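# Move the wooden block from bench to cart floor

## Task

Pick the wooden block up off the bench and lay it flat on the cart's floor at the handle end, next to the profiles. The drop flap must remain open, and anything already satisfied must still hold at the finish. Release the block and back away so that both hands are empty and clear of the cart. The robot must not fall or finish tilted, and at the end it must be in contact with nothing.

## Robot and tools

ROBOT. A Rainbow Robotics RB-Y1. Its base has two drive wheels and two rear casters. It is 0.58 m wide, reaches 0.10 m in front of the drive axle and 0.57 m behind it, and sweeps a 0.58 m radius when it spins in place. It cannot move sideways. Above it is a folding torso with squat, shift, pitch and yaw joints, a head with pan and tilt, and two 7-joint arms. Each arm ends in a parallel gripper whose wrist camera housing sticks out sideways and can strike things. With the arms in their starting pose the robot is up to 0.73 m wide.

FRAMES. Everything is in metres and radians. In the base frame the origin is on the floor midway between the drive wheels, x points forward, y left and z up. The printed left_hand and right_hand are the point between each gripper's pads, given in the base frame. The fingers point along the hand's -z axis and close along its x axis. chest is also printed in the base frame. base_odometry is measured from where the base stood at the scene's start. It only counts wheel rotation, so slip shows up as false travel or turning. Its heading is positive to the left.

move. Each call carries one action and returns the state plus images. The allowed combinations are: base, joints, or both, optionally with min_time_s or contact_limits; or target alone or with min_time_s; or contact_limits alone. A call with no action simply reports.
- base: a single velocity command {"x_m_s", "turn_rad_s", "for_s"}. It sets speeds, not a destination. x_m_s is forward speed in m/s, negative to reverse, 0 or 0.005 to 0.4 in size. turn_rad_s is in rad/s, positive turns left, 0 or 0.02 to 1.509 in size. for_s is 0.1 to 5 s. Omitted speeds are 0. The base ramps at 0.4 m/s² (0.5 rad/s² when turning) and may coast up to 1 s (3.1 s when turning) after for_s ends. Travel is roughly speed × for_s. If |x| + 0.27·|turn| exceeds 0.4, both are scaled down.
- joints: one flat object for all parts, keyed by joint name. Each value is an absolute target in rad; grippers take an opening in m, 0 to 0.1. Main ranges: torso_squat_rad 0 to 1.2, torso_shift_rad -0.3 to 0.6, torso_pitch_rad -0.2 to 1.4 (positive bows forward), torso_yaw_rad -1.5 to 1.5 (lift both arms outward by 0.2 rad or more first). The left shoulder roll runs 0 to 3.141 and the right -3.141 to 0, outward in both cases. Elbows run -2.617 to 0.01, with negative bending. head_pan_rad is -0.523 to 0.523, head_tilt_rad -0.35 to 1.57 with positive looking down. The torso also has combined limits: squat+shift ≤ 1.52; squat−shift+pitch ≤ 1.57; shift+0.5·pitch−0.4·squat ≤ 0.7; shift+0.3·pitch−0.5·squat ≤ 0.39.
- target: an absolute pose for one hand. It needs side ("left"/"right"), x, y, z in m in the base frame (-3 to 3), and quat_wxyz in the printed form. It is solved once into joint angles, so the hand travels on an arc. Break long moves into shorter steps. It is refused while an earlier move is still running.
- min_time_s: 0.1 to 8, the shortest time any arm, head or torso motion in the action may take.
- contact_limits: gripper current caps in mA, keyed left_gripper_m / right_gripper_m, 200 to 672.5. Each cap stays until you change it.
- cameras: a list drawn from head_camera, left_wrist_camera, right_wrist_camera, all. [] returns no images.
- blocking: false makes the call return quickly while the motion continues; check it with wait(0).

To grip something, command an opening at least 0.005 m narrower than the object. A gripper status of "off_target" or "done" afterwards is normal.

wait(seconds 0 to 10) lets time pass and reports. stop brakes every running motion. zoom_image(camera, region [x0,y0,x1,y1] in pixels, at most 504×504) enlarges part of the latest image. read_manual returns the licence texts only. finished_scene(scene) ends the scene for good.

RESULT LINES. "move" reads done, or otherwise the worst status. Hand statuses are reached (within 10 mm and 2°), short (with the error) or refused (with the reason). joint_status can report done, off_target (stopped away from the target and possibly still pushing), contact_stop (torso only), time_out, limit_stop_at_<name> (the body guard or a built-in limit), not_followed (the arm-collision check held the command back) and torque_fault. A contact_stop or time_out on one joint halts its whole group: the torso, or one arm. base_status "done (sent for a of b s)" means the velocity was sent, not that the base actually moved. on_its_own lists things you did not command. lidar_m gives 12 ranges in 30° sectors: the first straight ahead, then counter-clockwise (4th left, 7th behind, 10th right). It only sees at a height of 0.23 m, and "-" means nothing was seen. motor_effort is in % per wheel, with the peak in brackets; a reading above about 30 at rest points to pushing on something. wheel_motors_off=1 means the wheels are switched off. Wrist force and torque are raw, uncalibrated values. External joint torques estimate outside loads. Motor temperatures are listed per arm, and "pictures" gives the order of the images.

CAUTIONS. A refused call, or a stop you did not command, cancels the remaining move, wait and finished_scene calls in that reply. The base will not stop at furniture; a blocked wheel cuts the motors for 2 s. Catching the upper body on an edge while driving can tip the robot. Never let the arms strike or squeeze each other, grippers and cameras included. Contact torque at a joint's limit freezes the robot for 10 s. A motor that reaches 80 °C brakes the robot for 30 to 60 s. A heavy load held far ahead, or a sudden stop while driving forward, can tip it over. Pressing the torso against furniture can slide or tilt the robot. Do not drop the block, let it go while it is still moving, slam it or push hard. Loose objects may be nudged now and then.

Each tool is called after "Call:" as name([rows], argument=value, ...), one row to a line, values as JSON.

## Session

Call:
move()

Scene clock: 0.00 s.
Joint torques (N m): no reading
External joint torques (N m): no reading
Motor temperatures (°C): left_arm=[30 28 31 35 34 32 37] | right_arm=[34 30 31 30 35 36 34]
Wrist force (N): no reading
Wrist torque (N m): no reading
Wrist force, peak (N): no reading
base_odometry: x=+0.000 y=+0.000 heading=+0.000
lidar_m: 0.75 1.03 1.57 4.58 1.52 1.08 1.02 1.07 1.44 3.60 1.10 0.78
base_status: not commanded
joint_positions: torso_squat_rad=+0.350 torso_shift_rad=+0.000 torso_pitch_rad=+0.000 torso_yaw_rad=+0.000 left_shoulder_pitch_rad=+0.037 left_shoulder_roll_rad=+0.004 left_shoulder_yaw_rad=-0.043 left_elbow_rad=-0.196 left_forearm_roll_rad=-0.014 left_wrist_pitch_rad=+0.002 left_hand_roll_rad=+0.027 left_gripper_m=+0.099 right_shoulder_pitch_rad=-0.040 right_shoulder_roll_rad=-0.021 right_shoulder_yaw_rad=-0.018 right_elbow_rad=-0.235 right_forearm_roll_rad=+0.049 right_wrist_pitch_rad=-0.014 right_hand_roll_rad=+0.035 right_gripper_m=+0.099 head_pan_rad=+0.000 head_tilt_rad=+0.400
joint_status: not commanded
wheel_motors_off: 0
motor_effort: left_wheel=+0 right_wheel=+0
chest: x=-0.2280 y=+0.0001 z=+1.2475 quat_wxyz=(+1.000, +0.000, +0.000, +0.000) (m; base frame)
left_hand: x=-0.1598 y=+0.2200 z=+0.5653 quat_wxyz=(+0.997, +0.000, -0.079, -0.009) (m; base frame)
right_hand: x=-0.0823 y=-0.2360 z=+0.5770 quat_wxyz=(+0.989, -0.016, -0.142, +0.041) (m; base frame)
pictures: head_camera, left_wrist_camera, right_wrist_camera
camera_calibration:
left_wrist_camera: T_world_to_cam=[[0.988724, 0.00955725, 0.149443, 0.0708295], [-0.0605519, -0.88722, 0.457355, -0.0439141], [0.13696, -0.461247, -0.876637, 0.69141], [0, 0, 0, 1]] pos_world=[-0.167385, 0.279272, 0.615616]
right_wrist_camera: T_world_to_cam=[[-0.945892, -0.11441, -0.303643, 0.0691098], [-0.245093, 0.865166, 0.437513, -0.0414065], [0.212646, 0.488261, -0.846394, 0.69334], [0, 0, 0, 1]] pos_world=[-0.0922137, -0.2948, 0.62594]

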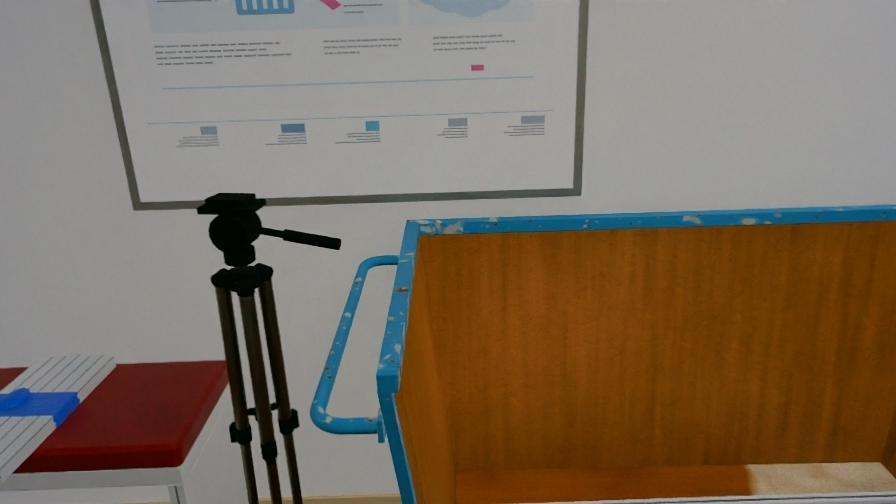

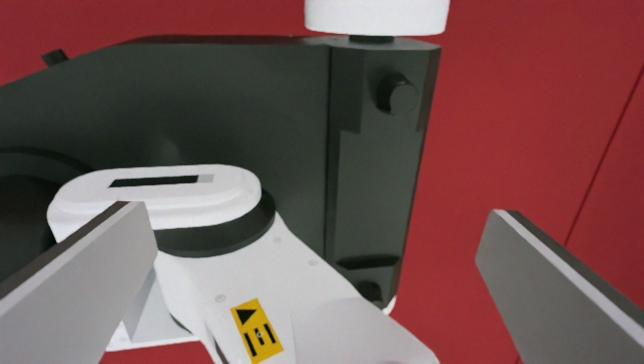

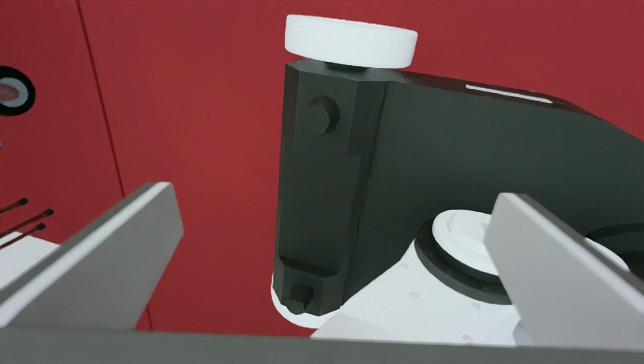

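Call:
move(joints={"torso_squat_rad":0.1,"head_tilt_rad":0.6}, base={"turn_rad_s":0.7,"for_s":2.244}, cameras=[])

Call:
move(base={"x_m_s":0.4,"for_s":3.4}, cameras=[])

Call:
move(base={"turn_rad_s":-0.7,"for_s":2.244}, cameras=["head_camera"])

Scene clock: 5.67 s.
Joint torques (N m): left_arm=[-1.7 -0.89 0.77 -0.47 -0.07 -0.65 0] | right_arm=[-3.9 -0.47 -0.48 -1.29 0 -0.64 -0.13]
External joint torques (N m): left_arm=[-0.32 -1.05 0.76 0.08 -0.07 -0.23 0.01] | right_arm=[-0.3 0.64 -0.44 0.34 -0.06 -0.04 -0.14]
Motor temperatures (°C): left_arm=[30 28 31 35 34 32 37] | right_arm=[34 30 31 30 35 36 34]
Wrist force (N): left_arm=[0.3 1.4 -7.7] | right_arm=[-2.4 1.3 -4.8]
Wrist torque (N m): left_arm=[-0.30 0.20 0.07] | right_arm=[-0.14 -0.07 -0.10]
Wrist force, peak (N): left_arm=[0.3 1.5 -8.6] | right_arm=[-3.0 1.1 -5.5]
move: done
base_odometry: x=+0.000 y=+0.000 heading=+1.563
lidar_m: 4.56 1.51 1.08 1.02 1.06 1.42 3.64 1.12 0.82 0.76 1.03 1.56
base_status: done (sent for 2.23 of 2.23 s)
joint_positions: torso_squat_rad=+0.100 torso_shift_rad=+0.000 torso_pitch_rad=+0.000 torso_yaw_rad=+0.000 left_shoulder_pitch_rad=+0.037 left_shoulder_roll_rad=+0.004 left_shoulder_yaw_rad=-0.043 left_elbow_rad=-0.196 left_forearm_roll_rad=-0.014 left_wrist_pitch_rad=+0.002 left_hand_roll_rad=+0.027 left_gripper_m=+0.099 right_shoulder_pitch_rad=-0.040 right_shoulder_roll_rad=-0.021 right_shoulder_yaw_rad=-0.018 right_elbow_rad=-0.235 right_forearm_roll_rad=+0.049 right_wrist_pitch_rad=-0.014 right_hand_roll_rad=+0.035 right_gripper_m=+0.099 head_pan_rad=+0.000 head_tilt_rad=+0.600
joint_status: all done
wheel_motors_off: 0
motor_effort: left_wheel=+8(33) right_wheel=+17(49)
chest: x=-0.2280 y=+0.0001 z=+1.2864 quat_wxyz=(+1.000, +0.000, +0.000, +0.000) (m; base frame)
left_hand: x=-0.1598 y=+0.2200 z=+0.6042 quat_wxyz=(+0.997, +0.000, -0.079, -0.009) (m; base frame)
right_hand: x=-0.0824 y=-0.2360 z=+0.6160 quat_wxyz=(+0.989, -0.016, -0.142, +0.041) (m; base frame)
pictures: none
No camera images: "cameras" was empty.

Scene clock: 10.43 s.
Joint torques (N m): left_arm=[-1.23 -0.68 0.59 -0.41 -0.11 -0.64 0.08] | right_arm=[-2.95 -0.57 -0.76 -1.29 -0.06 -0.61 0.11]
External joint torques (N m): left_arm=[0.15 -0.83 0.58 0.14 -0.11 -0.22 0.09] | right_arm=[0.64 0.54 -0.72 0.34 -0.12 -0.01 0.09]
Motor temperatures (°C): left_arm=[30 28 31 35 34 32 37] | right_arm=[34 30 31 30 35 36 34]
Wrist force (N): left_arm=[-0.5 1.6 -8.0] | right_arm=[-2.4 1.1 -4.7]
Wrist torque (N m): left_arm=[-0.30 0.09 0.06] | right_arm=[-0.09 -0.11 -0.10]
Wrist force, peak (N): left_arm=[0.4 1.3 -8.7] | right_arm=[-2.6 1.7 -5.4]
move: done
base_odometry: x=+0.010 y=+1.360 heading=+1.564
lidar_m: 4.24 1.57 1.11 1.06 1.10 1.47 3.76 1.47 1.20 0.90 1.50 2.03
base_status: done (sent for 3.4 of 3.4 s)
joint_positions: torso_squat_rad=+0.100 torso_shift_rad=+0.000 torso_pitch_rad=+0.000 torso_yaw_rad=+0.000 left_shoulder_pitch_rad=+0.037 left_shoulder_roll_rad=+0.004 left_shoulder_yaw_rad=-0.043 left_elbow_rad=-0.196 left_forearm_roll_rad=-0.014 left_wrist_pitch_rad=+0.002 left_hand_roll_rad=+0.027 left_gripper_m=+0.099 right_shoulder_pitch_rad=-0.040 right_shoulder_roll_rad=-0.021 right_shoulder_yaw_rad=-0.018 right_elbow_rad=-0.235 right_forearm_roll_rad=+0.049 right_wrist_pitch_rad=-0.014 right_hand_roll_rad=+0.035 right_gripper_m=+0.099 head_pan_rad=+0.000 head_tilt_rad=+0.600
joint_status: not commanded
wheel_motors_off: 0
motor_effort: left_wheel=+18(48) right_wheel=-18(50)
chest: x=-0.2280 y=+0.0001 z=+1.2864 quat_wxyz=(+1.000, +0.000, +0.000, +0.000) (m; base frame)
left_hand: x=-0.1597 y=+0.2200 z=+0.6042 quat_wxyz=(+0.997, +0.000, -0.079, -0.009) (m; base frame)
right_hand: x=-0.0823 y=-0.2360 z=+0.6160 quat_wxyz=(+0.989, -0.016, -0.142, +0.041) (m; base frame)
pictures: none
No camera images: "cameras" was empty.

Scene clock: 14.50 s.
Joint torques (N m): left_arm=[-1.25 -0.69 0.63 -0.51 -0.01 -0.76 -0.07] | right_arm=[-3.17 -0.54 -0.73 -1.25 -0.05 -0.53 -0.12]
External joint torques (N m): left_arm=[0.13 -0.84 0.62 0.05 -0.01 -0.33 -0.06] | right_arm=[0.43 0.58 -0.68 0.38 -0.11 0.06 -0.13]
Motor temperatures (°C): left_arm=[30 28 31 35 34 32 37] | right_arm=[34 30 31 30 35 36 34]
Wrist force (N): left_arm=[-0.5 1.7 -8.2] | right_arm=[-2.4 1.2 -4.5]
Wrist torque (N m): left_arm=[-0.36 0.10 0.10] | right_arm=[-0.13 -0.07 -0.09]
Wrist force, peak (N): left_arm=[-0.2 1.9 -8.5] | right_arm=[-3.0 1.5 -5.1]
move: done
base_odometry: x=+0.010 y=+1.360 heading=+0.001
lidar_m: 0.87 1.49 2.03 4.23 1.57 1.11 1.06 1.10 1.49 3.78 1.45 1.19
base_status: done (sent for 2.23 of 2.23 s)
joint_positions: torso_squat_rad=+0.100 torso_shift_rad=+0.000 torso_pitch_rad=+0.000 torso_yaw_rad=+0.000 left_shoulder_pitch_rad=+0.037 left_shoulder_roll_rad=+0.004 left_shoulder_yaw_rad=-0.043 left_elbow_rad=-0.196 left_forearm_roll_rad=-0.014 left_wrist_pitch_rad=+0.002 left_hand_roll_rad=+0.027 left_gripper_m=+0.099 right_shoulder_pitch_rad=-0.040 right_shoulder_roll_rad=-0.021 right_shoulder_yaw_rad=-0.018 right_elbow_rad=-0.235 right_forearm_roll_rad=+0.049 right_wrist_pitch_rad=-0.014 right_hand_roll_rad=+0.035 right_gripper_m=+0.099 head_pan_rad=+0.000 head_tilt_rad=+0.600
joint_status: not commanded
wheel_motors_off: 0
motor_effort: left_wheel=+22(48) right_wheel=+4(52)
chest: x=-0.2280 y=+0.0001 z=+1.2864 quat_wxyz=(+1.000, +0.000, +0.000, +0.000) (m; base frame)
left_hand: x=-0.1597 y=+0.2200 z=+0.6042 quat_wxyz=(+0.997, +0.000, -0.079, -0.009) (m; base frame)
right_hand: x=-0.0823 y=-0.2359 z=+0.6160 quat_wxyz=(+0.989, -0.016, -0.142, +0.041) (m; base frame)
pictures: head_camera
camera_calibration:
head_camera: T_world_to_cam=[[0.00184319, -0.999504, -0.0314327, 0.0462162], [-0.516689, 0.02596, -0.85578, 1.21735], [0.856171, 0.0178183, -0.516385, 0.889081], [0, 0, 0, 1]] pos_world=[-0.132298, -0.00125112, 1.50235]

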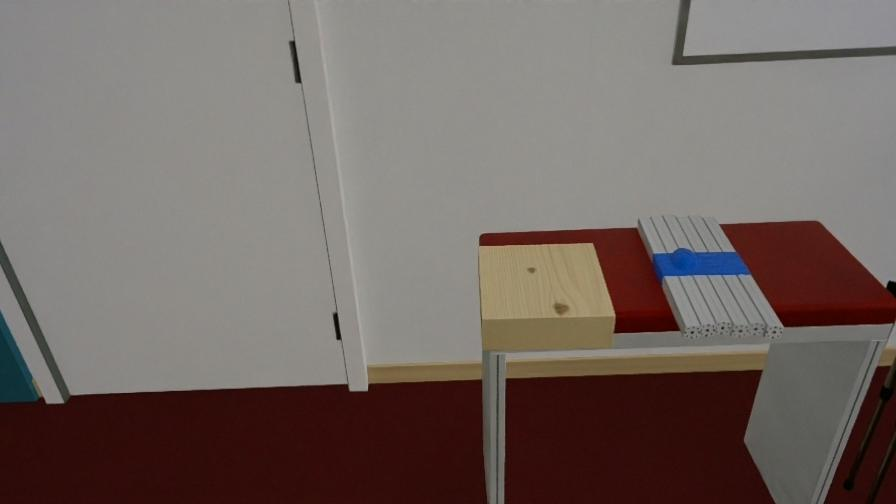

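Call:
move(joints={"torso_squat_rad":0.75,"torso_pitch_rad":0.3,"head_tilt_rad":0.5,"head_pan_rad":-0.1}, base={"x_m_s":0.2,"for_s":1.9}, cameras=["head_camera"])

Call:
move(target={"side":"right","x":0.22,"y":-0.24,"z":0.74,"quat_wxyz":[0.7071,0,-0.7071,0]}, min_time_s=2, cameras=[])

Call:
move(target={"side":"right","x":0.355,"y":-0.148,"z":0.764,"quat_wxyz":[0.7071,0,-0.7071,0]}, min_time_s=2, cameras=["right_wrist_camera","head_camera"])

Scene clock: 22.00 s.
Joint torques (N m): left_arm=[6.65 -0.33 0.85 2.69 -0.14 0.11 -0.02] | right_arm=[5.06 -0.3 -0.75 2.19 -0.12 0.03 -0.09]
External joint torques (N m): left_arm=[-0.13 -0.58 0.83 0.02 -0.13 -0.06 -0.03] | right_arm=[0.52 0.66 -0.58 0.74 -0.11 0.06 -0.08]
Motor temperatures (°C): left_arm=[30 28 31 35 34 32 37] | right_arm=[34 30 31 30 35 36 34]
Wrist force (N): left_arm=[1.7 0.9 -7.9] | right_arm=[-0.8 0.6 -5.4]
Wrist torque (N m): left_arm=[-0.25 0.28 0.08] | right_arm=[-0.04 0.00 -0.10]
Wrist force, peak (N): left_arm=[1.7 2.0 -8.3] | right_arm=[-0.4 0.6 -6.0]
move: done
base_odometry: x=+0.390 y=+1.360 heading=+0.001
lidar_m: 0.49 1.11 1.52 3.89 2.12 1.51 1.44 1.51 2.02 1.49 0.92 1.09
base_status: done (sent for 1.9 of 1.9 s)
joint_positions: torso_squat_rad=+0.750 torso_shift_rad=+0.000 torso_pitch_rad=+0.300 torso_yaw_rad=+0.000 left_shoulder_pitch_rad=+0.037 left_shoulder_roll_rad=+0.004 left_shoulder_yaw_rad=-0.043 left_elbow_rad=-0.196 left_forearm_roll_rad=-0.014 left_wrist_pitch_rad=+0.002 left_hand_roll_rad=+0.027 left_gripper_m=+0.099 right_shoulder_pitch_rad=-0.040 right_shoulder_roll_rad=-0.021 right_shoulder_yaw_rad=-0.018 right_elbow_rad=-0.235 right_forearm_roll_rad=+0.049 right_wrist_pitch_rad=-0.014 right_hand_roll_rad=+0.035 right_gripper_m=+0.099 head_pan_rad=-0.100 head_tilt_rad=+0.500
joint_status: all done
wheel_motors_off: 0
motor_effort: left_wheel=-10(51) right_wheel=+9(49)
chest: x=-0.1366 y=+0.0001 z=+1.0883 quat_wxyz=(+0.989, +0.000, +0.149, +0.000) (m; base frame)
left_hand: x=-0.2729 y=+0.2200 z=+0.4164 quat_wxyz=(+0.997, -0.002, +0.070, -0.009) (m; base frame)
right_hand: x=-0.1954 y=-0.2360 z=+0.4047 quat_wxyz=(+0.999, -0.010, +0.007, +0.043) (m; base frame)
pictures: head_camera
camera_calibration:
head_camera: T_world_to_cam=[[-0.0997562, -0.99501, -0.0017478, -0.00428375], [-0.671833, 0.0686511, -0.737514, 0.9525], [0.733954, -0.0723974, -0.675329, 0.846197], [0, 0, 0, 1]] pos_world=[0.0184241, -0.00839013, 1.27394]

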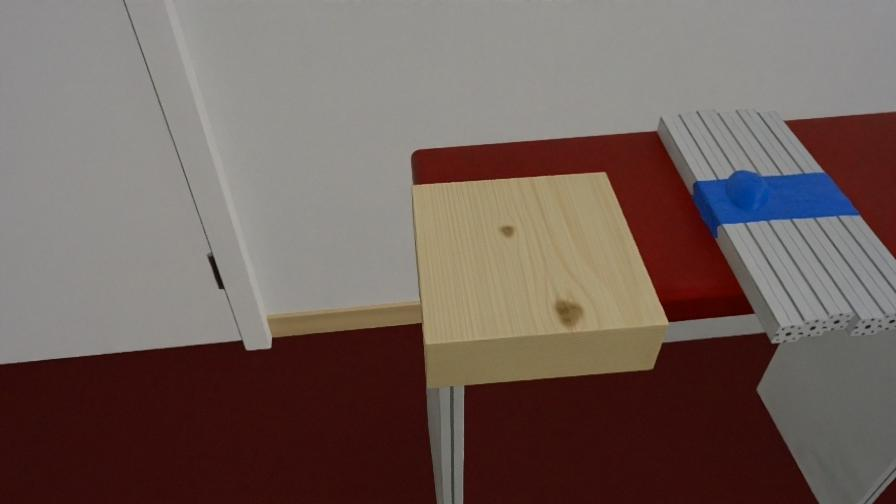

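Scene clock: 24.33 s.
Joint torques (N m): left_arm=[6.61 -0.6 0.64 2.68 -0.09 -0.09 -0.02] | right_arm=[0.53 -1.92 -0.39 -8.76 -0.29 -1.98 -0.22]
External joint torques (N m): left_arm=[-0.17 -0.85 0.61 0.02 -0.09 -0.26 -0.03] | right_arm=[1.67 -0.75 0.28 -0.56 -0.41 -0.07 -0.27]
Motor temperatures (°C): left_arm=[30 28 31 35 34 32 37] | right_arm=[34 30 31 30 35 36 34]
Wrist force (N): left_arm=[1.8 1.4 -8.2] | right_arm=[-7.3 0.9 0.9]
Wrist torque (N m): left_arm=[-0.31 0.24 0.11] | right_arm=[-0.16 -0.38 -0.12]
Wrist force, peak (N): left_arm=[1.9 1.9 -8.2] | right_arm=[-7.5 1.2 1.0]
move: done
base_odometry: x=+0.390 y=+1.360 heading=+0.001
lidar_m: 0.50 1.12 1.51 3.90 2.13 1.51 1.44 1.51 2.01 1.52 0.94 1.07
base_status: not commanded
joint_positions: torso_squat_rad=+0.750 torso_shift_rad=+0.000 torso_pitch_rad=+0.300 torso_yaw_rad=+0.000 left_shoulder_pitch_rad=+0.037 left_shoulder_roll_rad=+0.004 left_shoulder_yaw_rad=-0.043 left_elbow_rad=-0.196 left_forearm_roll_rad=-0.014 left_wrist_pitch_rad=+0.002 left_hand_roll_rad=+0.027 left_gripper_m=+0.099 right_shoulder_pitch_rad=+0.173 right_shoulder_roll_rad=-0.034 right_shoulder_yaw_rad=+0.022 right_elbow_rad=-1.462 right_forearm_roll_rad=+0.036 right_wrist_pitch_rad=-0.574 right_hand_roll_rad=-0.072 right_gripper_m=+0.099 head_pan_rad=-0.100 head_tilt_rad=+0.500
joint_status: all done
wheel_motors_off: 0
motor_effort: left_wheel=-11(12) right_wheel=+9(13)
chest: x=-0.1366 y=+0.0001 z=+1.0883 quat_wxyz=(+0.989, +0.000, +0.149, +0.000) (m; base frame)
left_hand: x=-0.2729 y=+0.2200 z=+0.4164 quat_wxyz=(+0.997, -0.002, +0.070, -0.009) (m; base frame)
right_hand: x=+0.2201 y=-0.2400 z=+0.7401 quat_wxyz=(+0.707, +0.000, -0.708, +0.000) (m; base frame)
right_hand_status: reached (checked arc, planned for 2.0 s): 0 mm and 0.1 deg off.
pictures: none
No camera images: "cameras" was empty.

Scene clock: 26.67 s.
Joint torques (N m): left_arm=[6.53 -0.78 0.6 2.88 -0.05 0 -0.03] | right_arm=[-10.47 3.39 0.68 -9.14 0.47 -1.63 0.19]
External joint torques (N m): left_arm=[-0.24 -1.03 0.57 0.22 -0.04 -0.17 -0.03] | right_arm=[-1.17 2.28 0.48 -0.12 -0.19 0.01 0.14]
Motor temperatures (°C): left_arm=[30 28 31 35 34 32 37] | right_arm=[34 30 31 30 35 36 34]
Wrist force (N): left_arm=[1.7 2.0 -7.5] | right_arm=[-7.2 0.9 1.4]
Wrist torque (N m): left_arm=[-0.37 0.23 0.05] | right_arm=[-0.13 -0.42 -0.14]
Wrist force, peak (N): left_arm=[1.5 1.5 -8.5] | right_arm=[-7.8 1.1 1.0]
move: done
base_odometry: x=+0.390 y=+1.360 heading=+0.001
lidar_m: 0.50 1.13 1.53 3.88 2.13 1.51 1.45 1.50 2.00 1.51 0.93 1.09
base_status: not commanded
joint_positions: torso_squat_rad=+0.750 torso_shift_rad=+0.000 torso_pitch_rad=+0.300 torso_yaw_rad=+0.000 left_shoulder_pitch_rad=+0.037 left_shoulder_roll_rad=+0.004 left_shoulder_yaw_rad=-0.043 left_elbow_rad=-0.196 left_forearm_roll_rad=-0.014 left_wrist_pitch_rad=+0.002 left_hand_roll_rad=+0.027 left_gripper_m=+0.099 right_shoulder_pitch_rad=-0.278 right_shoulder_roll_rad=+0.000 right_shoulder_yaw_rad=+0.156 right_elbow_rad=-1.220 right_forearm_roll_rad=-0.568 right_wrist_pitch_rad=-0.457 right_hand_roll_rad=+0.543 right_gripper_m=+0.099 head_pan_rad=-0.100 head_tilt_rad=+0.500
joint_status: all done
wheel_motors_off: 0
motor_effort: left_wheel=-11(12) right_wheel=+12(14)
chest: x=-0.1366 y=+0.0001 z=+1.0883 quat_wxyz=(+0.989, +0.000, +0.149, +0.000) (m; base frame)
left_hand: x=-0.2729 y=+0.2200 z=+0.4164 quat_wxyz=(+0.997, -0.002, +0.070, -0.009) (m; base frame)
right_hand: x=+0.3548 y=-0.1488 z=+0.7633 quat_wxyz=(+0.707, +0.003, -0.708, +0.003) (m; base frame)
right_hand_status: reached (checked arc, planned for 2.0 s): 1 mm and 0.5 deg off.
pictures: head_camera, right_wrist_camera
camera_calibration:
head_camera: T_world_to_cam=[[-0.0998284, -0.995003, -0.00167948, -0.00436916], [-0.671828, 0.0686492, -0.737519, 0.952506], [0.733949, -0.072497, -0.675324, 0.84619], [0, 0, 0, 1]] pos_world=[0.0184241, -0.00838987, 1.27394]
right_wrist_camera: T_world_to_cam=[[0.0280557, -0.0285849, -0.999198, 0.747263], [-0.514433, 0.856645, -0.0389511, 0.366783], [0.857071, 0.515113, 0.00932874, -0.162375], [0, 0, 0, 1]] pos_world=[0.306888, -0.209201, 0.762464]

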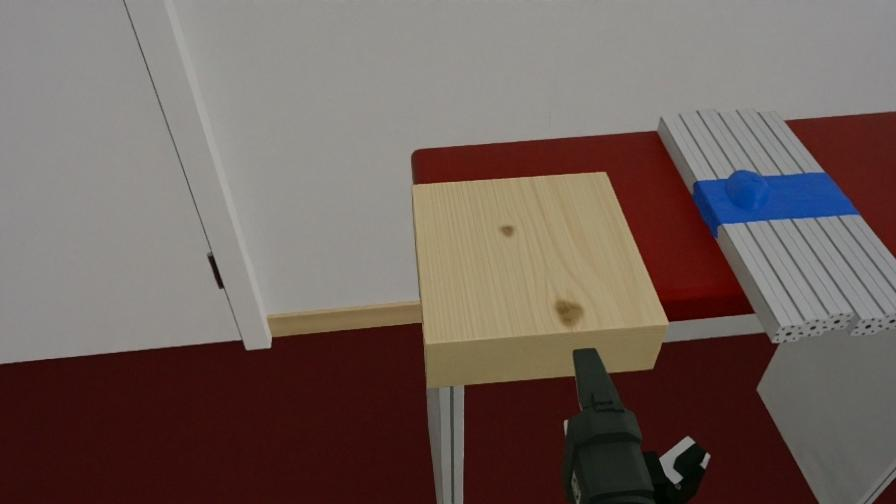

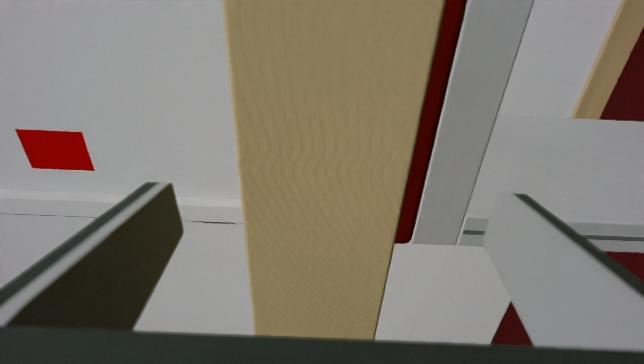

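Call:
move(target={"side":"right","x":0.448,"y":-0.145,"z":0.764,"quat_wxyz":[0.7071,0,-0.7071,0]}, min_time_s=2.5, cameras=[])

Call:
move(joints={"right_gripper_m":0.05}, cameras=["right_wrist_camera","head_camera"])

Scene clock: 32.27 s.
Joint torques (N m): left_arm=[6.64 -0.62 0.81 2.72 -0.07 -0.05 -0.1] | right_arm=[-17.64 -2.15 -2.29 -8.05 0.22 -2.01 -0.26]
External joint torques (N m): left_arm=[-0.14 -0.87 0.78 0.06 -0.07 -0.22 -0.11] | right_arm=[-1.91 -0.65 -2.06 0.22 -0.43 -0.27 -0.31]
Motor temperatures (°C): left_arm=[30 28 31 35 34 32 37] | right_arm=[34 30 31 30 35 36 34]
Wrist force (N): left_arm=[1.6 2.2 -7.4] | right_arm=[-7.4 0.8 1.0]
Wrist torque (N m): left_arm=[-0.39 0.20 0.07] | right_arm=[-0.14 -0.42 -0.10]
Wrist force, peak (N): left_arm=[1.7 1.3 -8.6] | right_arm=[-8.0 0.3 1.1]
move: done
base_odometry: x=+0.390 y=+1.360 heading=+0.001
lidar_m: 0.50 1.12 1.52 3.90 2.13 1.51 1.44 1.51 2.01 1.51 0.93 1.09
base_status: not commanded
joint_positions: torso_squat_rad=+0.750 torso_shift_rad=+0.000 torso_pitch_rad=+0.300 torso_yaw_rad=+0.000 left_shoulder_pitch_rad=+0.037 left_shoulder_roll_rad=+0.004 left_shoulder_yaw_rad=-0.043 left_elbow_rad=-0.196 left_forearm_roll_rad=-0.014 left_wrist_pitch_rad=+0.002 left_hand_roll_rad=+0.027 left_gripper_m=+0.099 right_shoulder_pitch_rad=-0.723 right_shoulder_roll_rad=-0.038 right_shoulder_yaw_rad=+0.098 right_elbow_rad=-0.671 right_forearm_roll_rad=-0.609 right_wrist_pitch_rad=-0.575 right_hand_roll_rad=+0.442 right_gripper_m=+0.099 head_pan_rad=-0.100 head_tilt_rad=+0.500
joint_status: all done
wheel_motors_off: 0
motor_effort: left_wheel=-11(11) right_wheel=+11(13)
chest: x=-0.1366 y=+0.0001 z=+1.0883 quat_wxyz=(+0.989, +0.000, +0.149, +0.000) (m; base frame)
left_hand: x=-0.2729 y=+0.2200 z=+0.4164 quat_wxyz=(+0.997, -0.002, +0.070, -0.009) (m; base frame)
right_hand: x=+0.4475 y=-0.1452 z=+0.7645 quat_wxyz=(+0.710, +0.000, -0.705, +0.001) (m; base frame)
right_hand_status: reached (checked arc, planned for 2.5 s): 1 mm and 0.4 deg off.
pictures: none
No camera images: "cameras" was empty.

Scene clock: 33.33 s.
Joint torques (N m): left_arm=[6.51 -0.55 0.82 2.68 -0.12 -0.01 -0.04] | right_arm=[-15.47 -2.61 -2 -6.35 0.28 0.1 -0.15]
External joint torques (N m): left_arm=[-0.27 -0.8 0.8 0.02 -0.12 -0.19 -0.05] | right_arm=[0.27 -1.11 -1.78 1.93 -0.37 1.84 -0.2]
Motor temperatures (°C): left_arm=[30 28 31 35 34 32 37] | right_arm=[34 30 31 30 35 36 34]
Wrist force (N): left_arm=[1.9 1.2 -7.9] | right_arm=[-0.6 -0.6 6.9]
Wrist torque (N m): left_arm=[-0.29 0.29 0.06] | right_arm=[-0.04 -1.01 -0.28]
Wrist force, peak (N): left_arm=[1.6 1.6 -8.2] | right_arm=[-8.0 1.1 1.0]
move: off_target
base_odometry: x=+0.390 y=+1.360 heading=+0.001
lidar_m: 0.49 1.11 1.51 3.88 2.13 1.51 1.45 1.50 2.01 1.50 0.92 1.08
base_status: not commanded
joint_positions: torso_squat_rad=+0.750 torso_shift_rad=+0.000 torso_pitch_rad=+0.300 torso_yaw_rad=+0.000 left_shoulder_pitch_rad=+0.037 left_shoulder_roll_rad=+0.004 left_shoulder_yaw_rad=-0.043 left_elbow_rad=-0.196 left_forearm_roll_rad=-0.014 left_wrist_pitch_rad=+0.002 left_hand_roll_rad=+0.027 left_gripper_m=+0.099 right_shoulder_pitch_rad=-0.724 right_shoulder_roll_rad=-0.038 right_shoulder_yaw_rad=+0.098 right_elbow_rad=-0.672 right_forearm_roll_rad=-0.609 right_wrist_pitch_rad=-0.576 right_hand_roll_rad=+0.442 right_gripper_m=+0.077 head_pan_rad=-0.100 head_tilt_rad=+0.500
joint_status: right_gripper_m off_target (ended at +0.077, target +0.050)
wheel_motors_off: 0
motor_effort: left_wheel=-10(11) right_wheel=+12(13)
chest: x=-0.1367 y=+0.0001 z=+1.0883 quat_wxyz=(+0.989, +0.000, +0.149, +0.000) (m; base frame)
left_hand: x=-0.2729 y=+0.2200 z=+0.4164 quat_wxyz=(+0.997, -0.002, +0.070, -0.009) (m; base frame)
right_hand: x=+0.4477 y=-0.1451 z=+0.7651 quat_wxyz=(+0.709, +0.000, -0.705, +0.001) (m; base frame)
pictures: head_camera, right_wrist_camera
camera_calibration:
head_camera: T_world_to_cam=[[-0.0998271, -0.995003, -0.00169281, -0.00436218], [-0.671724, 0.0686479, -0.737614, 0.952558], [0.734045, -0.0724968, -0.675221, 0.846129], [0, 0, 0, 1]] pos_world=[0.0183241, -0.00838987, 1.27394]
right_wrist_camera: T_world_to_cam=[[0.020648, -0.0301835, -0.999331, 0.749788], [-0.507646, 0.860793, -0.036488, 0.407168], [0.861318, 0.50806, 0.0024511, -0.241537], [0, 0, 0, 1]] pos_world=[0.399256, -0.205141, 0.764735]

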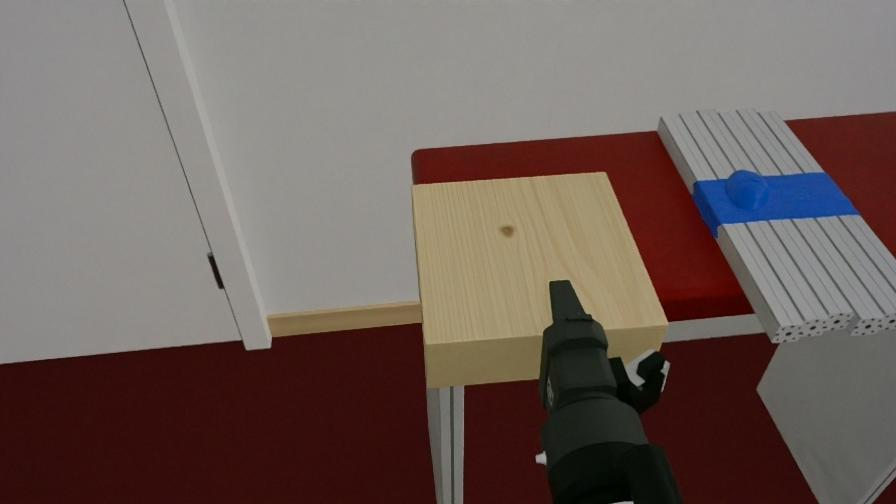

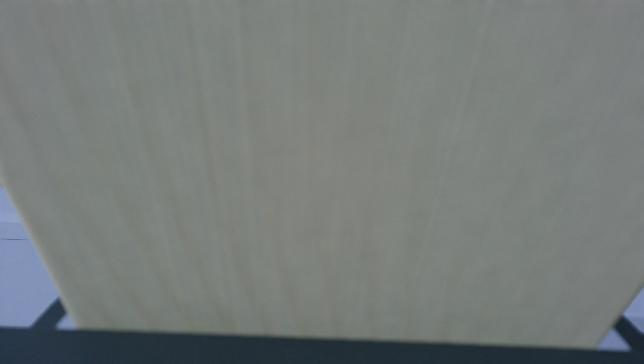

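Call:
move(target={"side":"right","x":0.454,"y":-0.145,"z":0.808,"quat_wxyz":[0.766,0,-0.6428,0]}, min_time_s=2, cameras=[])

Call:
move(target={"side":"right","x":0.464,"y":-0.145,"z":0.845,"quat_wxyz":[0.8192,0,-0.5736,0]}, min_time_s=1.5, cameras=[])

Call:
move(target={"side":"right","x":0.457,"y":-0.145,"z":0.885,"quat_wxyz":[0.887,0,-0.4617,0]}, min_time_s=2, cameras=["head_camera"])

Call:
move(joints={"torso_squat_rad":0.3,"torso_pitch_rad":0.2,"head_tilt_rad":0.6}, min_time_s=2, cameras=["head_camera"])

Scene clock: 38.00 s.
Joint torques (N m): left_arm=[6.45 -0.75 0.9 2.65 0 0.05 0.03] | right_arm=[-19.91 2.85 0 -16.02 1.29 1.84 0.48]
External joint torques (N m): left_arm=[-0.34 -1 0.88 -0.02 0.01 -0.12 0.03] | right_arm=[-5.03 3.17 -0.11 -6.13 0.83 1.45 0.43]
Motor temperatures (°C): left_arm=[30 28 31 35 34 32 37] | right_arm=[34 30 31 30 35 36 34]
Wrist force (N): left_arm=[1.5 1.4 -7.1] | right_arm=[-17.2 -0.4 -4.3]
Wrist torque (N m): left_arm=[-0.29 0.19 0.04] | right_arm=[-0.74 -0.66 -0.61]
Wrist force, peak (N): left_arm=[2.1 1.8 -8.5] | right_arm=[13.9 14.2 16.8]
move: done
base_odometry: x=+0.390 y=+1.360 heading=+0.001
lidar_m: 0.49 1.12 1.51 3.90 2.11 1.51 1.44 1.51 2.01 1.50 0.92 1.06
base_status: not commanded
joint_positions: torso_squat_rad=+0.750 torso_shift_rad=+0.000 torso_pitch_rad=+0.300 torso_yaw_rad=+0.000 left_shoulder_pitch_rad=+0.037 left_shoulder_roll_rad=+0.004 left_shoulder_yaw_rad=-0.043 left_elbow_rad=-0.196 left_forearm_roll_rad=-0.014 left_wrist_pitch_rad=+0.002 left_hand_roll_rad=+0.027 left_gripper_m=+0.099 right_shoulder_pitch_rad=-0.575 right_shoulder_roll_rad=-0.003 right_shoulder_yaw_rad=+0.029 right_elbow_rad=-1.214 right_forearm_roll_rad=-1.824 right_wrist_pitch_rad=-0.228 right_hand_roll_rad=+1.788 right_gripper_m=+0.074 head_pan_rad=-0.100 head_tilt_rad=+0.500
joint_status: all done
wheel_motors_off: 0
motor_effort: left_wheel=-9(10) right_wheel=+9(13)
chest: x=-0.1364 y=+0.0001 z=+1.0883 quat_wxyz=(+0.989, +0.000, +0.150, +0.000) (m; base frame)
left_hand: x=-0.2730 y=+0.2200 z=+0.4164 quat_wxyz=(+0.997, -0.002, +0.071, -0.009) (m; base frame)
right_hand: x=+0.4537 y=-0.1455 z=+0.8061 quat_wxyz=(+0.764, -0.001, -0.646, -0.001) (m; base frame)
right_hand_status: reached (checked arc, planned for 2.0 s): 2 mm and 0.5 deg off.
pictures: none
No camera images: "cameras" was empty.

Scene clock: 39.83 s.
Joint torques (N m): left_arm=[6.51 -0.43 0.92 2.86 -0.1 0.02 0.04] | right_arm=[-27.36 -3.69 -2.82 -19.19 2.25 4.87 0.03]
External joint torques (N m): left_arm=[-0.29 -0.69 0.9 0.18 -0.1 -0.15 0.04] | right_arm=[-11.15 -1.24 -0.02 -9.53 1.57 3.6 -0.01]
Motor temperatures (°C): left_arm=[30 28 31 35 34 32 37] | right_arm=[34 30 31 30 35 36 34]
Wrist force (N): left_arm=[1.9 2.2 -8.0] | right_arm=[-22.5 0.8 -8.0]
Wrist torque (N m): left_arm=[-0.37 0.26 0.06] | right_arm=[-0.43 0.67 -0.13]
Wrist force, peak (N): left_arm=[1.9 0.9 -8.4] | right_arm=[-29.8 2.8 -3.7]
move: done
base_odometry: x=+0.390 y=+1.360 heading=+0.001
lidar_m: 0.51 1.13 1.53 3.89 2.14 1.52 1.44 1.50 2.02 1.52 0.93 1.07
base_status: not commanded
joint_positions: torso_squat_rad=+0.750 torso_shift_rad=+0.000 torso_pitch_rad=+0.301 torso_yaw_rad=+0.000 left_shoulder_pitch_rad=+0.037 left_shoulder_roll_rad=+0.004 left_shoulder_yaw_rad=-0.043 left_elbow_rad=-0.196 left_forearm_roll_rad=-0.014 left_wrist_pitch_rad=+0.002 left_hand_roll_rad=+0.027 left_gripper_m=+0.099 right_shoulder_pitch_rad=-0.653 right_shoulder_roll_rad=-0.209 right_shoulder_yaw_rad=+0.243 right_elbow_rad=-1.445 right_forearm_roll_rad=-2.700 right_wrist_pitch_rad=-0.648 right_hand_roll_rad=+2.379 right_gripper_m=+0.074 head_pan_rad=-0.100 head_tilt_rad=+0.500
joint_status: all done
wheel_motors_off: 0
motor_effort: left_wheel=-9(10) right_wheel=+9(11)
chest: x=-0.1362 y=+0.0000 z=+1.0882 quat_wxyz=(+0.989, +0.000, +0.150, +0.000) (m; base frame)
left_hand: x=-0.2731 y=+0.2200 z=+0.4165 quat_wxyz=(+0.997, -0.002, +0.071, -0.009) (m; base frame)
right_hand: x=+0.4628 y=-0.1453 z=+0.8416 quat_wxyz=(+0.820, -0.002, -0.573, -0.001) (m; base frame)
right_hand_status: reached (checked arc, planned for 1.5 s): 4 mm and 0.2 deg off.
pictures: none
No camera images: "cameras" was empty.

Scene clock: 42.17 s.
Joint torques (N m): left_arm=[6.38 -0.84 0.45 2.69 0 0.11 -0.05] | right_arm=[-28.02 -6.36 -6.72 -17.23 2.02 4.17 0.47]
External joint torques (N m): left_arm=[-0.41 -1.09 0.42 0.02 0.01 -0.07 -0.05] | right_arm=[-10.15 -2.55 -3.05 -8.34 1.44 2.83 0.43]
Motor temperatures (°C): left_arm=[30 28 31 35 34 32 37] | right_arm=[34 30 31 31 35 36 34]
Wrist force (N): left_arm=[2.3 1.0 -8.2] | right_arm=[-17.6 2.0 -13.9]
Wrist torque (N m): left_arm=[-0.26 0.28 0.07] | right_arm=[-0.09 0.46 -0.27]
Wrist force, peak (N): left_arm=[2.1 1.6 -8.3] | right_arm=[-27.7 2.2 -9.0]
move: done
base_odometry: x=+0.390 y=+1.360 heading=+0.001
lidar_m: 0.50 1.12 1.53 3.90 2.13 1.51 1.43 1.50 2.02 1.50 0.93 1.07
base_status: not commanded
joint_positions: torso_squat_rad=+0.750 torso_shift_rad=+0.000 torso_pitch_rad=+0.301 torso_yaw_rad=+0.000 left_shoulder_pitch_rad=+0.037 left_shoulder_roll_rad=+0.004 left_shoulder_yaw_rad=-0.043 left_elbow_rad=-0.196 left_forearm_roll_rad=-0.014 left_wrist_pitch_rad=+0.002 left_hand_roll_rad=+0.027 left_gripper_m=+0.099 right_shoulder_pitch_rad=-0.800 right_shoulder_roll_rad=-0.274 right_shoulder_yaw_rad=+0.204 right_elbow_rad=-1.603 right_forearm_roll_rad=-3.081 right_wrist_pitch_rad=-1.133 right_hand_roll_rad=+2.635 right_gripper_m=+0.074 head_pan_rad=-0.100 head_tilt_rad=+0.500
joint_status: all done
wheel_motors_off: 0
motor_effort: left_wheel=-10(10) right_wheel=+8(11)
chest: x=-0.1363 y=+0.0000 z=+1.0883 quat_wxyz=(+0.989, +0.000, +0.150, +0.000) (m; base frame)
left_hand: x=-0.2731 y=+0.2200 z=+0.4164 quat_wxyz=(+0.997, -0.002, +0.071, -0.009) (m; base frame)
right_hand: x=+0.4558 y=-0.1451 z=+0.8830 quat_wxyz=(+0.888, +0.000, -0.460, +0.000) (m; base frame)
right_hand_status: reached (checked arc, planned for 2.0 s): 2 mm and 0.2 deg off.
pictures: head_camera
camera_calibration:
head_camera: T_world_to_cam=[[-0.099821, -0.995004, -0.00175596, -0.00433161], [-0.672296, 0.068747, -0.737083, 0.952164], [0.733521, -0.0723958, -0.6758, 0.846438], [0, 0, 0, 1]] pos_world=[0.0188238, -0.00848984, 1.27384]

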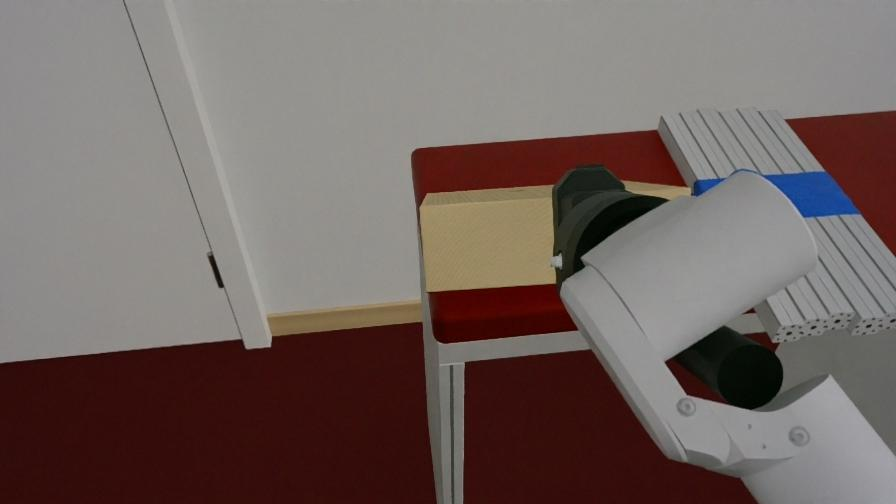

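Scene clock: 44.47 s.
Joint torques (N m): left_arm=[3.94 -0.52 0.46 1.72 -0.08 -0.29 -0.07] | right_arm=[-32.82 -6.62 -6.93 -20.27 2.79 6.77 -0.1]
External joint torques (N m): left_arm=[-0.18 -0.74 0.44 0.11 -0.08 -0.27 -0.07] | right_arm=[-13.78 -2.45 -2.97 -11.63 2.15 5.35 -0.14]
Motor temperatures (°C): left_arm=[30 28 31 35 34 32 37] | right_arm=[34 30 31 31 35 37 34]
Wrist force (N): left_arm=[1.5 0.8 -7.2] | right_arm=[-24.4 1.9 -13.4]
Wrist torque (N m): left_arm=[-0.25 0.25 0.05] | right_arm=[-0.37 1.44 0.24]
Wrist force, peak (N): left_arm=[2.3 1.3 -8.1] | right_arm=[-24.8 1.8 -16.0]
move: done
base_odometry: x=+0.390 y=+1.360 heading=+0.001
lidar_m: 0.49 1.11 1.54 3.91 2.14 1.52 1.44 1.50 2.00 1.51 0.93 1.07
base_status: not commanded
joint_positions: torso_squat_rad=+0.300 torso_shift_rad=+0.000 torso_pitch_rad=+0.201 torso_yaw_rad=+0.000 left_shoulder_pitch_rad=+0.037 left_shoulder_roll_rad=+0.004 left_shoulder_yaw_rad=-0.043 left_elbow_rad=-0.196 left_forearm_roll_rad=-0.014 left_wrist_pitch_rad=+0.002 left_hand_roll_rad=+0.027 left_gripper_m=+0.099 right_shoulder_pitch_rad=-0.799 right_shoulder_roll_rad=-0.274 right_shoulder_yaw_rad=+0.204 right_elbow_rad=-1.602 right_forearm_roll_rad=-3.081 right_wrist_pitch_rad=-1.134 right_hand_roll_rad=+2.635 right_gripper_m=+0.074 head_pan_rad=-0.100 head_tilt_rad=+0.600
joint_status: all done
wheel_motors_off: 0
motor_effort: left_wheel=-9(11) right_wheel=+11(13)
chest: x=-0.1659 y=+0.0001 z=+1.2524 quat_wxyz=(+0.995, +0.000, +0.100, +0.000) (m; base frame)
left_hand: x=-0.2353 y=+0.2200 z=+0.5704 quat_wxyz=(+1.000, -0.001, +0.021, -0.009) (m; base frame)
right_hand: x=+0.4434 y=-0.1455 z=+1.1060 quat_wxyz=(+0.864, -0.001, -0.503, -0.001) (m; base frame)
pictures: head_camera
camera_calibration:
head_camera: T_world_to_cam=[[-0.102246, -0.994694, -0.0113944, 0.00490969], [-0.672149, 0.0775259, -0.736346, 1.04475], [0.733322, -0.0676294, -0.67651, 0.99862], [0, 0, 0, 1]] pos_world=[-0.0295784, -0.00857564, 1.44493]

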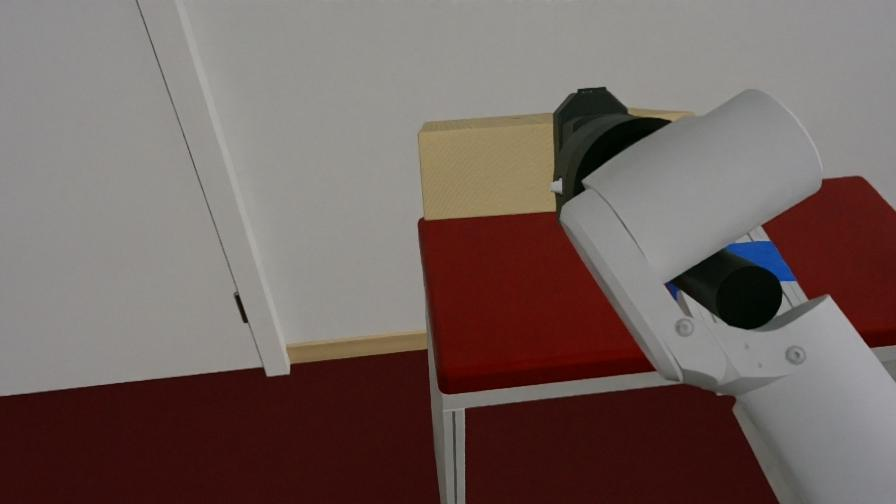

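Call:
move(base={"x_m_s":-0.3,"for_s":1.6}, cameras=[])

Call:
move(base={"turn_rad_s":-0.7,"for_s":2.244}, cameras=[])

Call:
move(base={"x_m_s":0.4,"for_s":4.37}, cameras=[])

Call:
move(base={"turn_rad_s":0.7,"for_s":2.3}, joints={"head_tilt_rad":0.75,"head_pan_rad":0.15}, cameras=["head_camera"])

Scene clock: 49.90 s.
Joint torques (N m): left_arm=[3.01 -0.61 0.97 1.62 -0.11 -0.22 -0.01] | right_arm=[-33.8 -6.9 -6.84 -20.48 2.97 7.02 -0.05]
External joint torques (N m): left_arm=[-1.12 -0.84 0.95 0 -0.11 -0.2 -0.01] | right_arm=[-14.75 -2.73 -2.87 -11.85 2.34 5.59 -0.09]
Motor temperatures (°C): left_arm=[30 28 31 35 34 32 37] | right_arm=[35 30 31 32 35 37 34]
Wrist force (N): left_arm=[1.5 1.3 -7.0] | right_arm=[-25.2 2.0 -13.1]
Wrist torque (N m): left_arm=[-0.34 0.27 0.07] | right_arm=[-0.36 1.42 0.26]
Wrist force, peak (N): left_arm=[1.2 1.4 -8.6] | right_arm=[-25.1 2.6 -15.3]
move: done
base_odometry: x=-0.090 y=+1.360 heading=-0.001
lidar_m: 0.98 1.63 2.17 4.23 1.42 1.00 0.97 1.02 1.35 3.38 1.51 1.26
base_status: done (sent for 1.6 of 1.6 s)
joint_positions: torso_squat_rad=+0.300 torso_shift_rad=+0.000 torso_pitch_rad=+0.201 torso_yaw_rad=+0.000 left_shoulder_pitch_rad=+0.037 left_shoulder_roll_rad=+0.004 left_shoulder_yaw_rad=-0.043 left_elbow_rad=-0.196 left_forearm_roll_rad=-0.014 left_wrist_pitch_rad=+0.002 left_hand_roll_rad=+0.027 left_gripper_m=+0.099 right_shoulder_pitch_rad=-0.799 right_shoulder_roll_rad=-0.274 right_shoulder_yaw_rad=+0.204 right_elbow_rad=-1.602 right_forearm_roll_rad=-3.081 right_wrist_pitch_rad=-1.134 right_hand_roll_rad=+2.635 right_gripper_m=+0.074 head_pan_rad=-0.100 head_tilt_rad=+0.600
joint_status: not commanded
wheel_motors_off: 0
motor_effort: left_wheel=-16(30) right_wheel=+17(51)
chest: x=-0.1660 y=+0.0000 z=+1.2525 quat_wxyz=(+0.995, +0.000, +0.100, +0.000) (m; base frame)
left_hand: x=-0.2354 y=+0.2201 z=+0.5704 quat_wxyz=(+1.000, -0.001, +0.021, -0.009) (m; base frame)
right_hand: x=+0.4433 y=-0.1455 z=+1.1059 quat_wxyz=(+0.864, -0.001, -0.503, -0.001) (m; base frame)
pictures: none
No camera images: "cameras" was empty.

Scene clock: 53.87 s.
Joint torques (N m): left_arm=[3.29 -0.74 0.84 1.59 -0.16 -0.18 0.03] | right_arm=[-33.86 -6.69 -7.04 -20.27 2.99 6.94 -0.21]
External joint torques (N m): left_arm=[-0.84 -0.97 0.82 -0.02 -0.16 -0.16 0.02] | right_arm=[-14.81 -2.52 -3.08 -11.63 2.35 5.51 -0.25]
Motor temperatures (°C): left_arm=[30 28 31 35 34 32 37] | right_arm=[35 30 31 32 35 37 34]
Wrist force (N): left_arm=[1.2 1.4 -7.6] | right_arm=[-24.5 1.5 -12.7]
Wrist torque (N m): left_arm=[-0.34 0.22 0.07] | right_arm=[-0.44 1.38 0.26]
Wrist force, peak (N): left_arm=[1.0 1.4 -8.7] | right_arm=[-25.3 2.8 -13.3]
move: done
base_odometry: x=-0.090 y=+1.360 heading=-1.563
lidar_m: 3.34 1.50 1.27 0.99 1.63 2.17 4.23 1.44 1.02 0.97 0.99 1.33
base_status: done (sent for 2.23 of 2.23 s)
joint_positions: torso_squat_rad=+0.300 torso_shift_rad=+0.000 torso_pitch_rad=+0.201 torso_yaw_rad=+0.000 left_shoulder_pitch_rad=+0.037 left_shoulder_roll_rad=+0.004 left_shoulder_yaw_rad=-0.043 left_elbow_rad=-0.196 left_forearm_roll_rad=-0.014 left_wrist_pitch_rad=+0.002 left_hand_roll_rad=+0.027 left_gripper_m=+0.099 right_shoulder_pitch_rad=-0.799 right_shoulder_roll_rad=-0.274 right_shoulder_yaw_rad=+0.204 right_elbow_rad=-1.602 right_forearm_roll_rad=-3.081 right_wrist_pitch_rad=-1.134 right_hand_roll_rad=+2.635 right_gripper_m=+0.074 head_pan_rad=-0.100 head_tilt_rad=+0.600
joint_status: not commanded
wheel_motors_off: 0
motor_effort: left_wheel=+16(50) right_wheel=+4(52)
chest: x=-0.1659 y=+0.0000 z=+1.2525 quat_wxyz=(+0.995, +0.000, +0.100, +0.000) (m; base frame)
left_hand: x=-0.2354 y=+0.2201 z=+0.5704 quat_wxyz=(+1.000, -0.001, +0.021, -0.009) (m; base frame)
right_hand: x=+0.4433 y=-0.1456 z=+1.1059 quat_wxyz=(+0.864, -0.001, -0.503, -0.001) (m; base frame)
pictures: none
No camera images: "cameras" was empty.

Scene clock: 59.57 s.
Joint torques (N m): left_arm=[4.28 -0.33 0.57 1.72 -0.06 -0.22 -0.08] | right_arm=[-33.62 -6.3 -6.97 -20.28 2.97 6.94 -0.09]
External joint torques (N m): left_arm=[0.16 -0.56 0.54 0.11 -0.06 -0.2 -0.08] | right_arm=[-14.57 -2.13 -3.01 -11.65 2.34 5.52 -0.13]
Motor temperatures (°C): left_arm=[30 28 31 35 34 32 37] | right_arm=[35 30 31 32 35 38 34]
Wrist force (N): left_arm=[1.0 0.7 -7.9] | right_arm=[-24.0 1.8 -12.7]
Wrist torque (N m): left_arm=[-0.21 0.23 0.07] | right_arm=[-0.37 1.44 0.26]
Wrist force, peak (N): left_arm=[2.0 1.6 -8.3] | right_arm=[-25.6 1.8 -14.0]
move: done
base_odometry: x=-0.078 y=-0.387 heading=-1.563
lidar_m: 3.10 2.44 0.91 0.86 0.91 1.95 4.16 1.35 0.96 0.91 0.92 1.22
base_status: done (sent for 4.37 of 4.37 s)
joint_positions: torso_squat_rad=+0.300 torso_shift_rad=+0.000 torso_pitch_rad=+0.201 torso_yaw_rad=+0.000 left_shoulder_pitch_rad=+0.037 left_shoulder_roll_rad=+0.004 left_shoulder_yaw_rad=-0.043 left_elbow_rad=-0.196 left_forearm_roll_rad=-0.014 left_wrist_pitch_rad=+0.002 left_hand_roll_rad=+0.027 left_gripper_m=+0.099 right_shoulder_pitch_rad=-0.799 right_shoulder_roll_rad=-0.274 right_shoulder_yaw_rad=+0.204 right_elbow_rad=-1.602 right_forearm_roll_rad=-3.081 right_wrist_pitch_rad=-1.134 right_hand_roll_rad=+2.635 right_gripper_m=+0.074 head_pan_rad=-0.100 head_tilt_rad=+0.600
joint_status: not commanded
wheel_motors_off: 0
motor_effort: left_wheel=+2(48) right_wheel=-1(41)
chest: x=-0.1659 y=+0.0000 z=+1.2524 quat_wxyz=(+0.995, +0.000, +0.100, +0.000) (m; base frame)
left_hand: x=-0.2353 y=+0.2200 z=+0.5704 quat_wxyz=(+1.000, -0.001, +0.021, -0.009) (m; base frame)
right_hand: x=+0.4434 y=-0.1456 z=+1.1058 quat_wxyz=(+0.864, -0.001, -0.503, -0.001) (m; base frame)
pictures: none
No camera images: "cameras" was empty.

Scene clock: 63.60 s.
Joint torques (N m): left_arm=[4.2 -0.86 0.73 1.51 -0.15 -0.28 -0.06] | right_arm=[-33.56 -6.35 -7.03 -20.35 2.93 6.84 -0.04]
External joint torques (N m): left_arm=[0.07 -1.09 0.71 -0.1 -0.15 -0.26 -0.07] | right_arm=[-14.51 -2.18 -3.07 -11.72 2.3 5.41 -0.08]
Motor temperatures (°C): left_arm=[30 28 31 35 34 32 37] | right_arm=[36 30 31 33 36 38 34]
Wrist force (N): left_arm=[1.5 1.5 -8.0] | right_arm=[-24.1 2.4 -12.5]
Wrist torque (N m): left_arm=[-0.32 0.21 0.09] | right_arm=[-0.33 1.42 0.25]
Wrist force, peak (N): left_arm=[1.0 1.7 -8.6] | right_arm=[-25.3 0.1 -13.0]
move: done
base_odometry: x=-0.078 y=-0.387 heading=+0.046
lidar_m: 0.87 0.92 1.97 3.35 1.26 0.93 0.89 0.94 1.30 3.70 2.34 0.90
base_status: done (sent for 2.3 of 2.3 s)
joint_positions: torso_squat_rad=+0.300 torso_shift_rad=+0.000 torso_pitch_rad=+0.201 torso_yaw_rad=+0.000 left_shoulder_pitch_rad=+0.037 left_shoulder_roll_rad=+0.004 left_shoulder_yaw_rad=-0.043 left_elbow_rad=-0.196 left_forearm_roll_rad=-0.014 left_wrist_pitch_rad=+0.002 left_hand_roll_rad=+0.027 left_gripper_m=+0.099 right_shoulder_pitch_rad=-0.799 right_shoulder_roll_rad=-0.274 right_shoulder_yaw_rad=+0.204 right_elbow_rad=-1.602 right_forearm_roll_rad=-3.081 right_wrist_pitch_rad=-1.134 right_hand_roll_rad=+2.635 right_gripper_m=+0.074 head_pan_rad=+0.150 head_tilt_rad=+0.750
joint_status: all done
wheel_motors_off: 0
motor_effort: left_wheel=+3(43) right_wheel=+16(40)
chest: x=-0.1659 y=+0.0000 z=+1.2524 quat_wxyz=(+0.995, +0.000, +0.100, +0.000) (m; base frame)
left_hand: x=-0.2353 y=+0.2201 z=+0.5704 quat_wxyz=(+1.000, -0.001, +0.021, -0.009) (m; base frame)
right_hand: x=+0.4434 y=-0.1456 z=+1.1059 quat_wxyz=(+0.864, -0.001, -0.503, -0.001) (m; base frame)
pictures: head_camera
camera_calibration:
head_camera: T_world_to_cam=[[0.137246, -0.988706, -0.0601997, 0.100257], [-0.776328, -0.0696204, -0.626473, 0.875309], [0.615207, 0.132715, -0.777115, 1.13156], [0, 0, 0, 1]] pos_world=[-0.0303785, 0.00988868, 1.43375]

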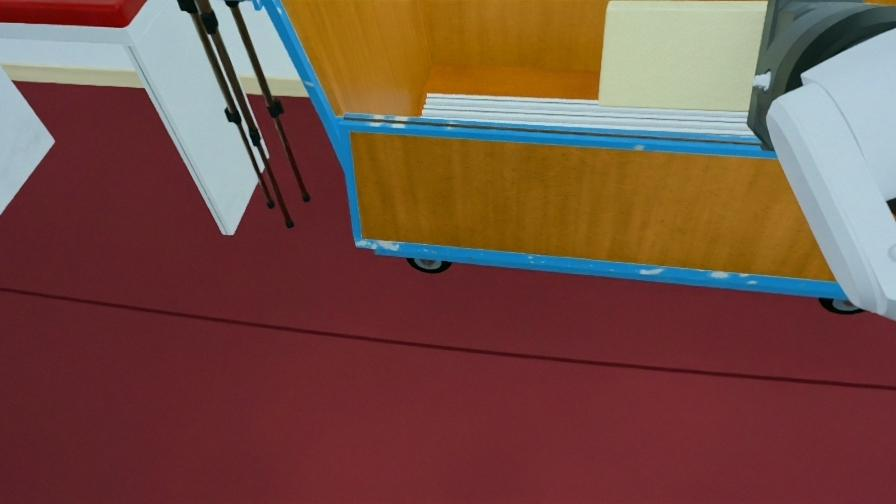

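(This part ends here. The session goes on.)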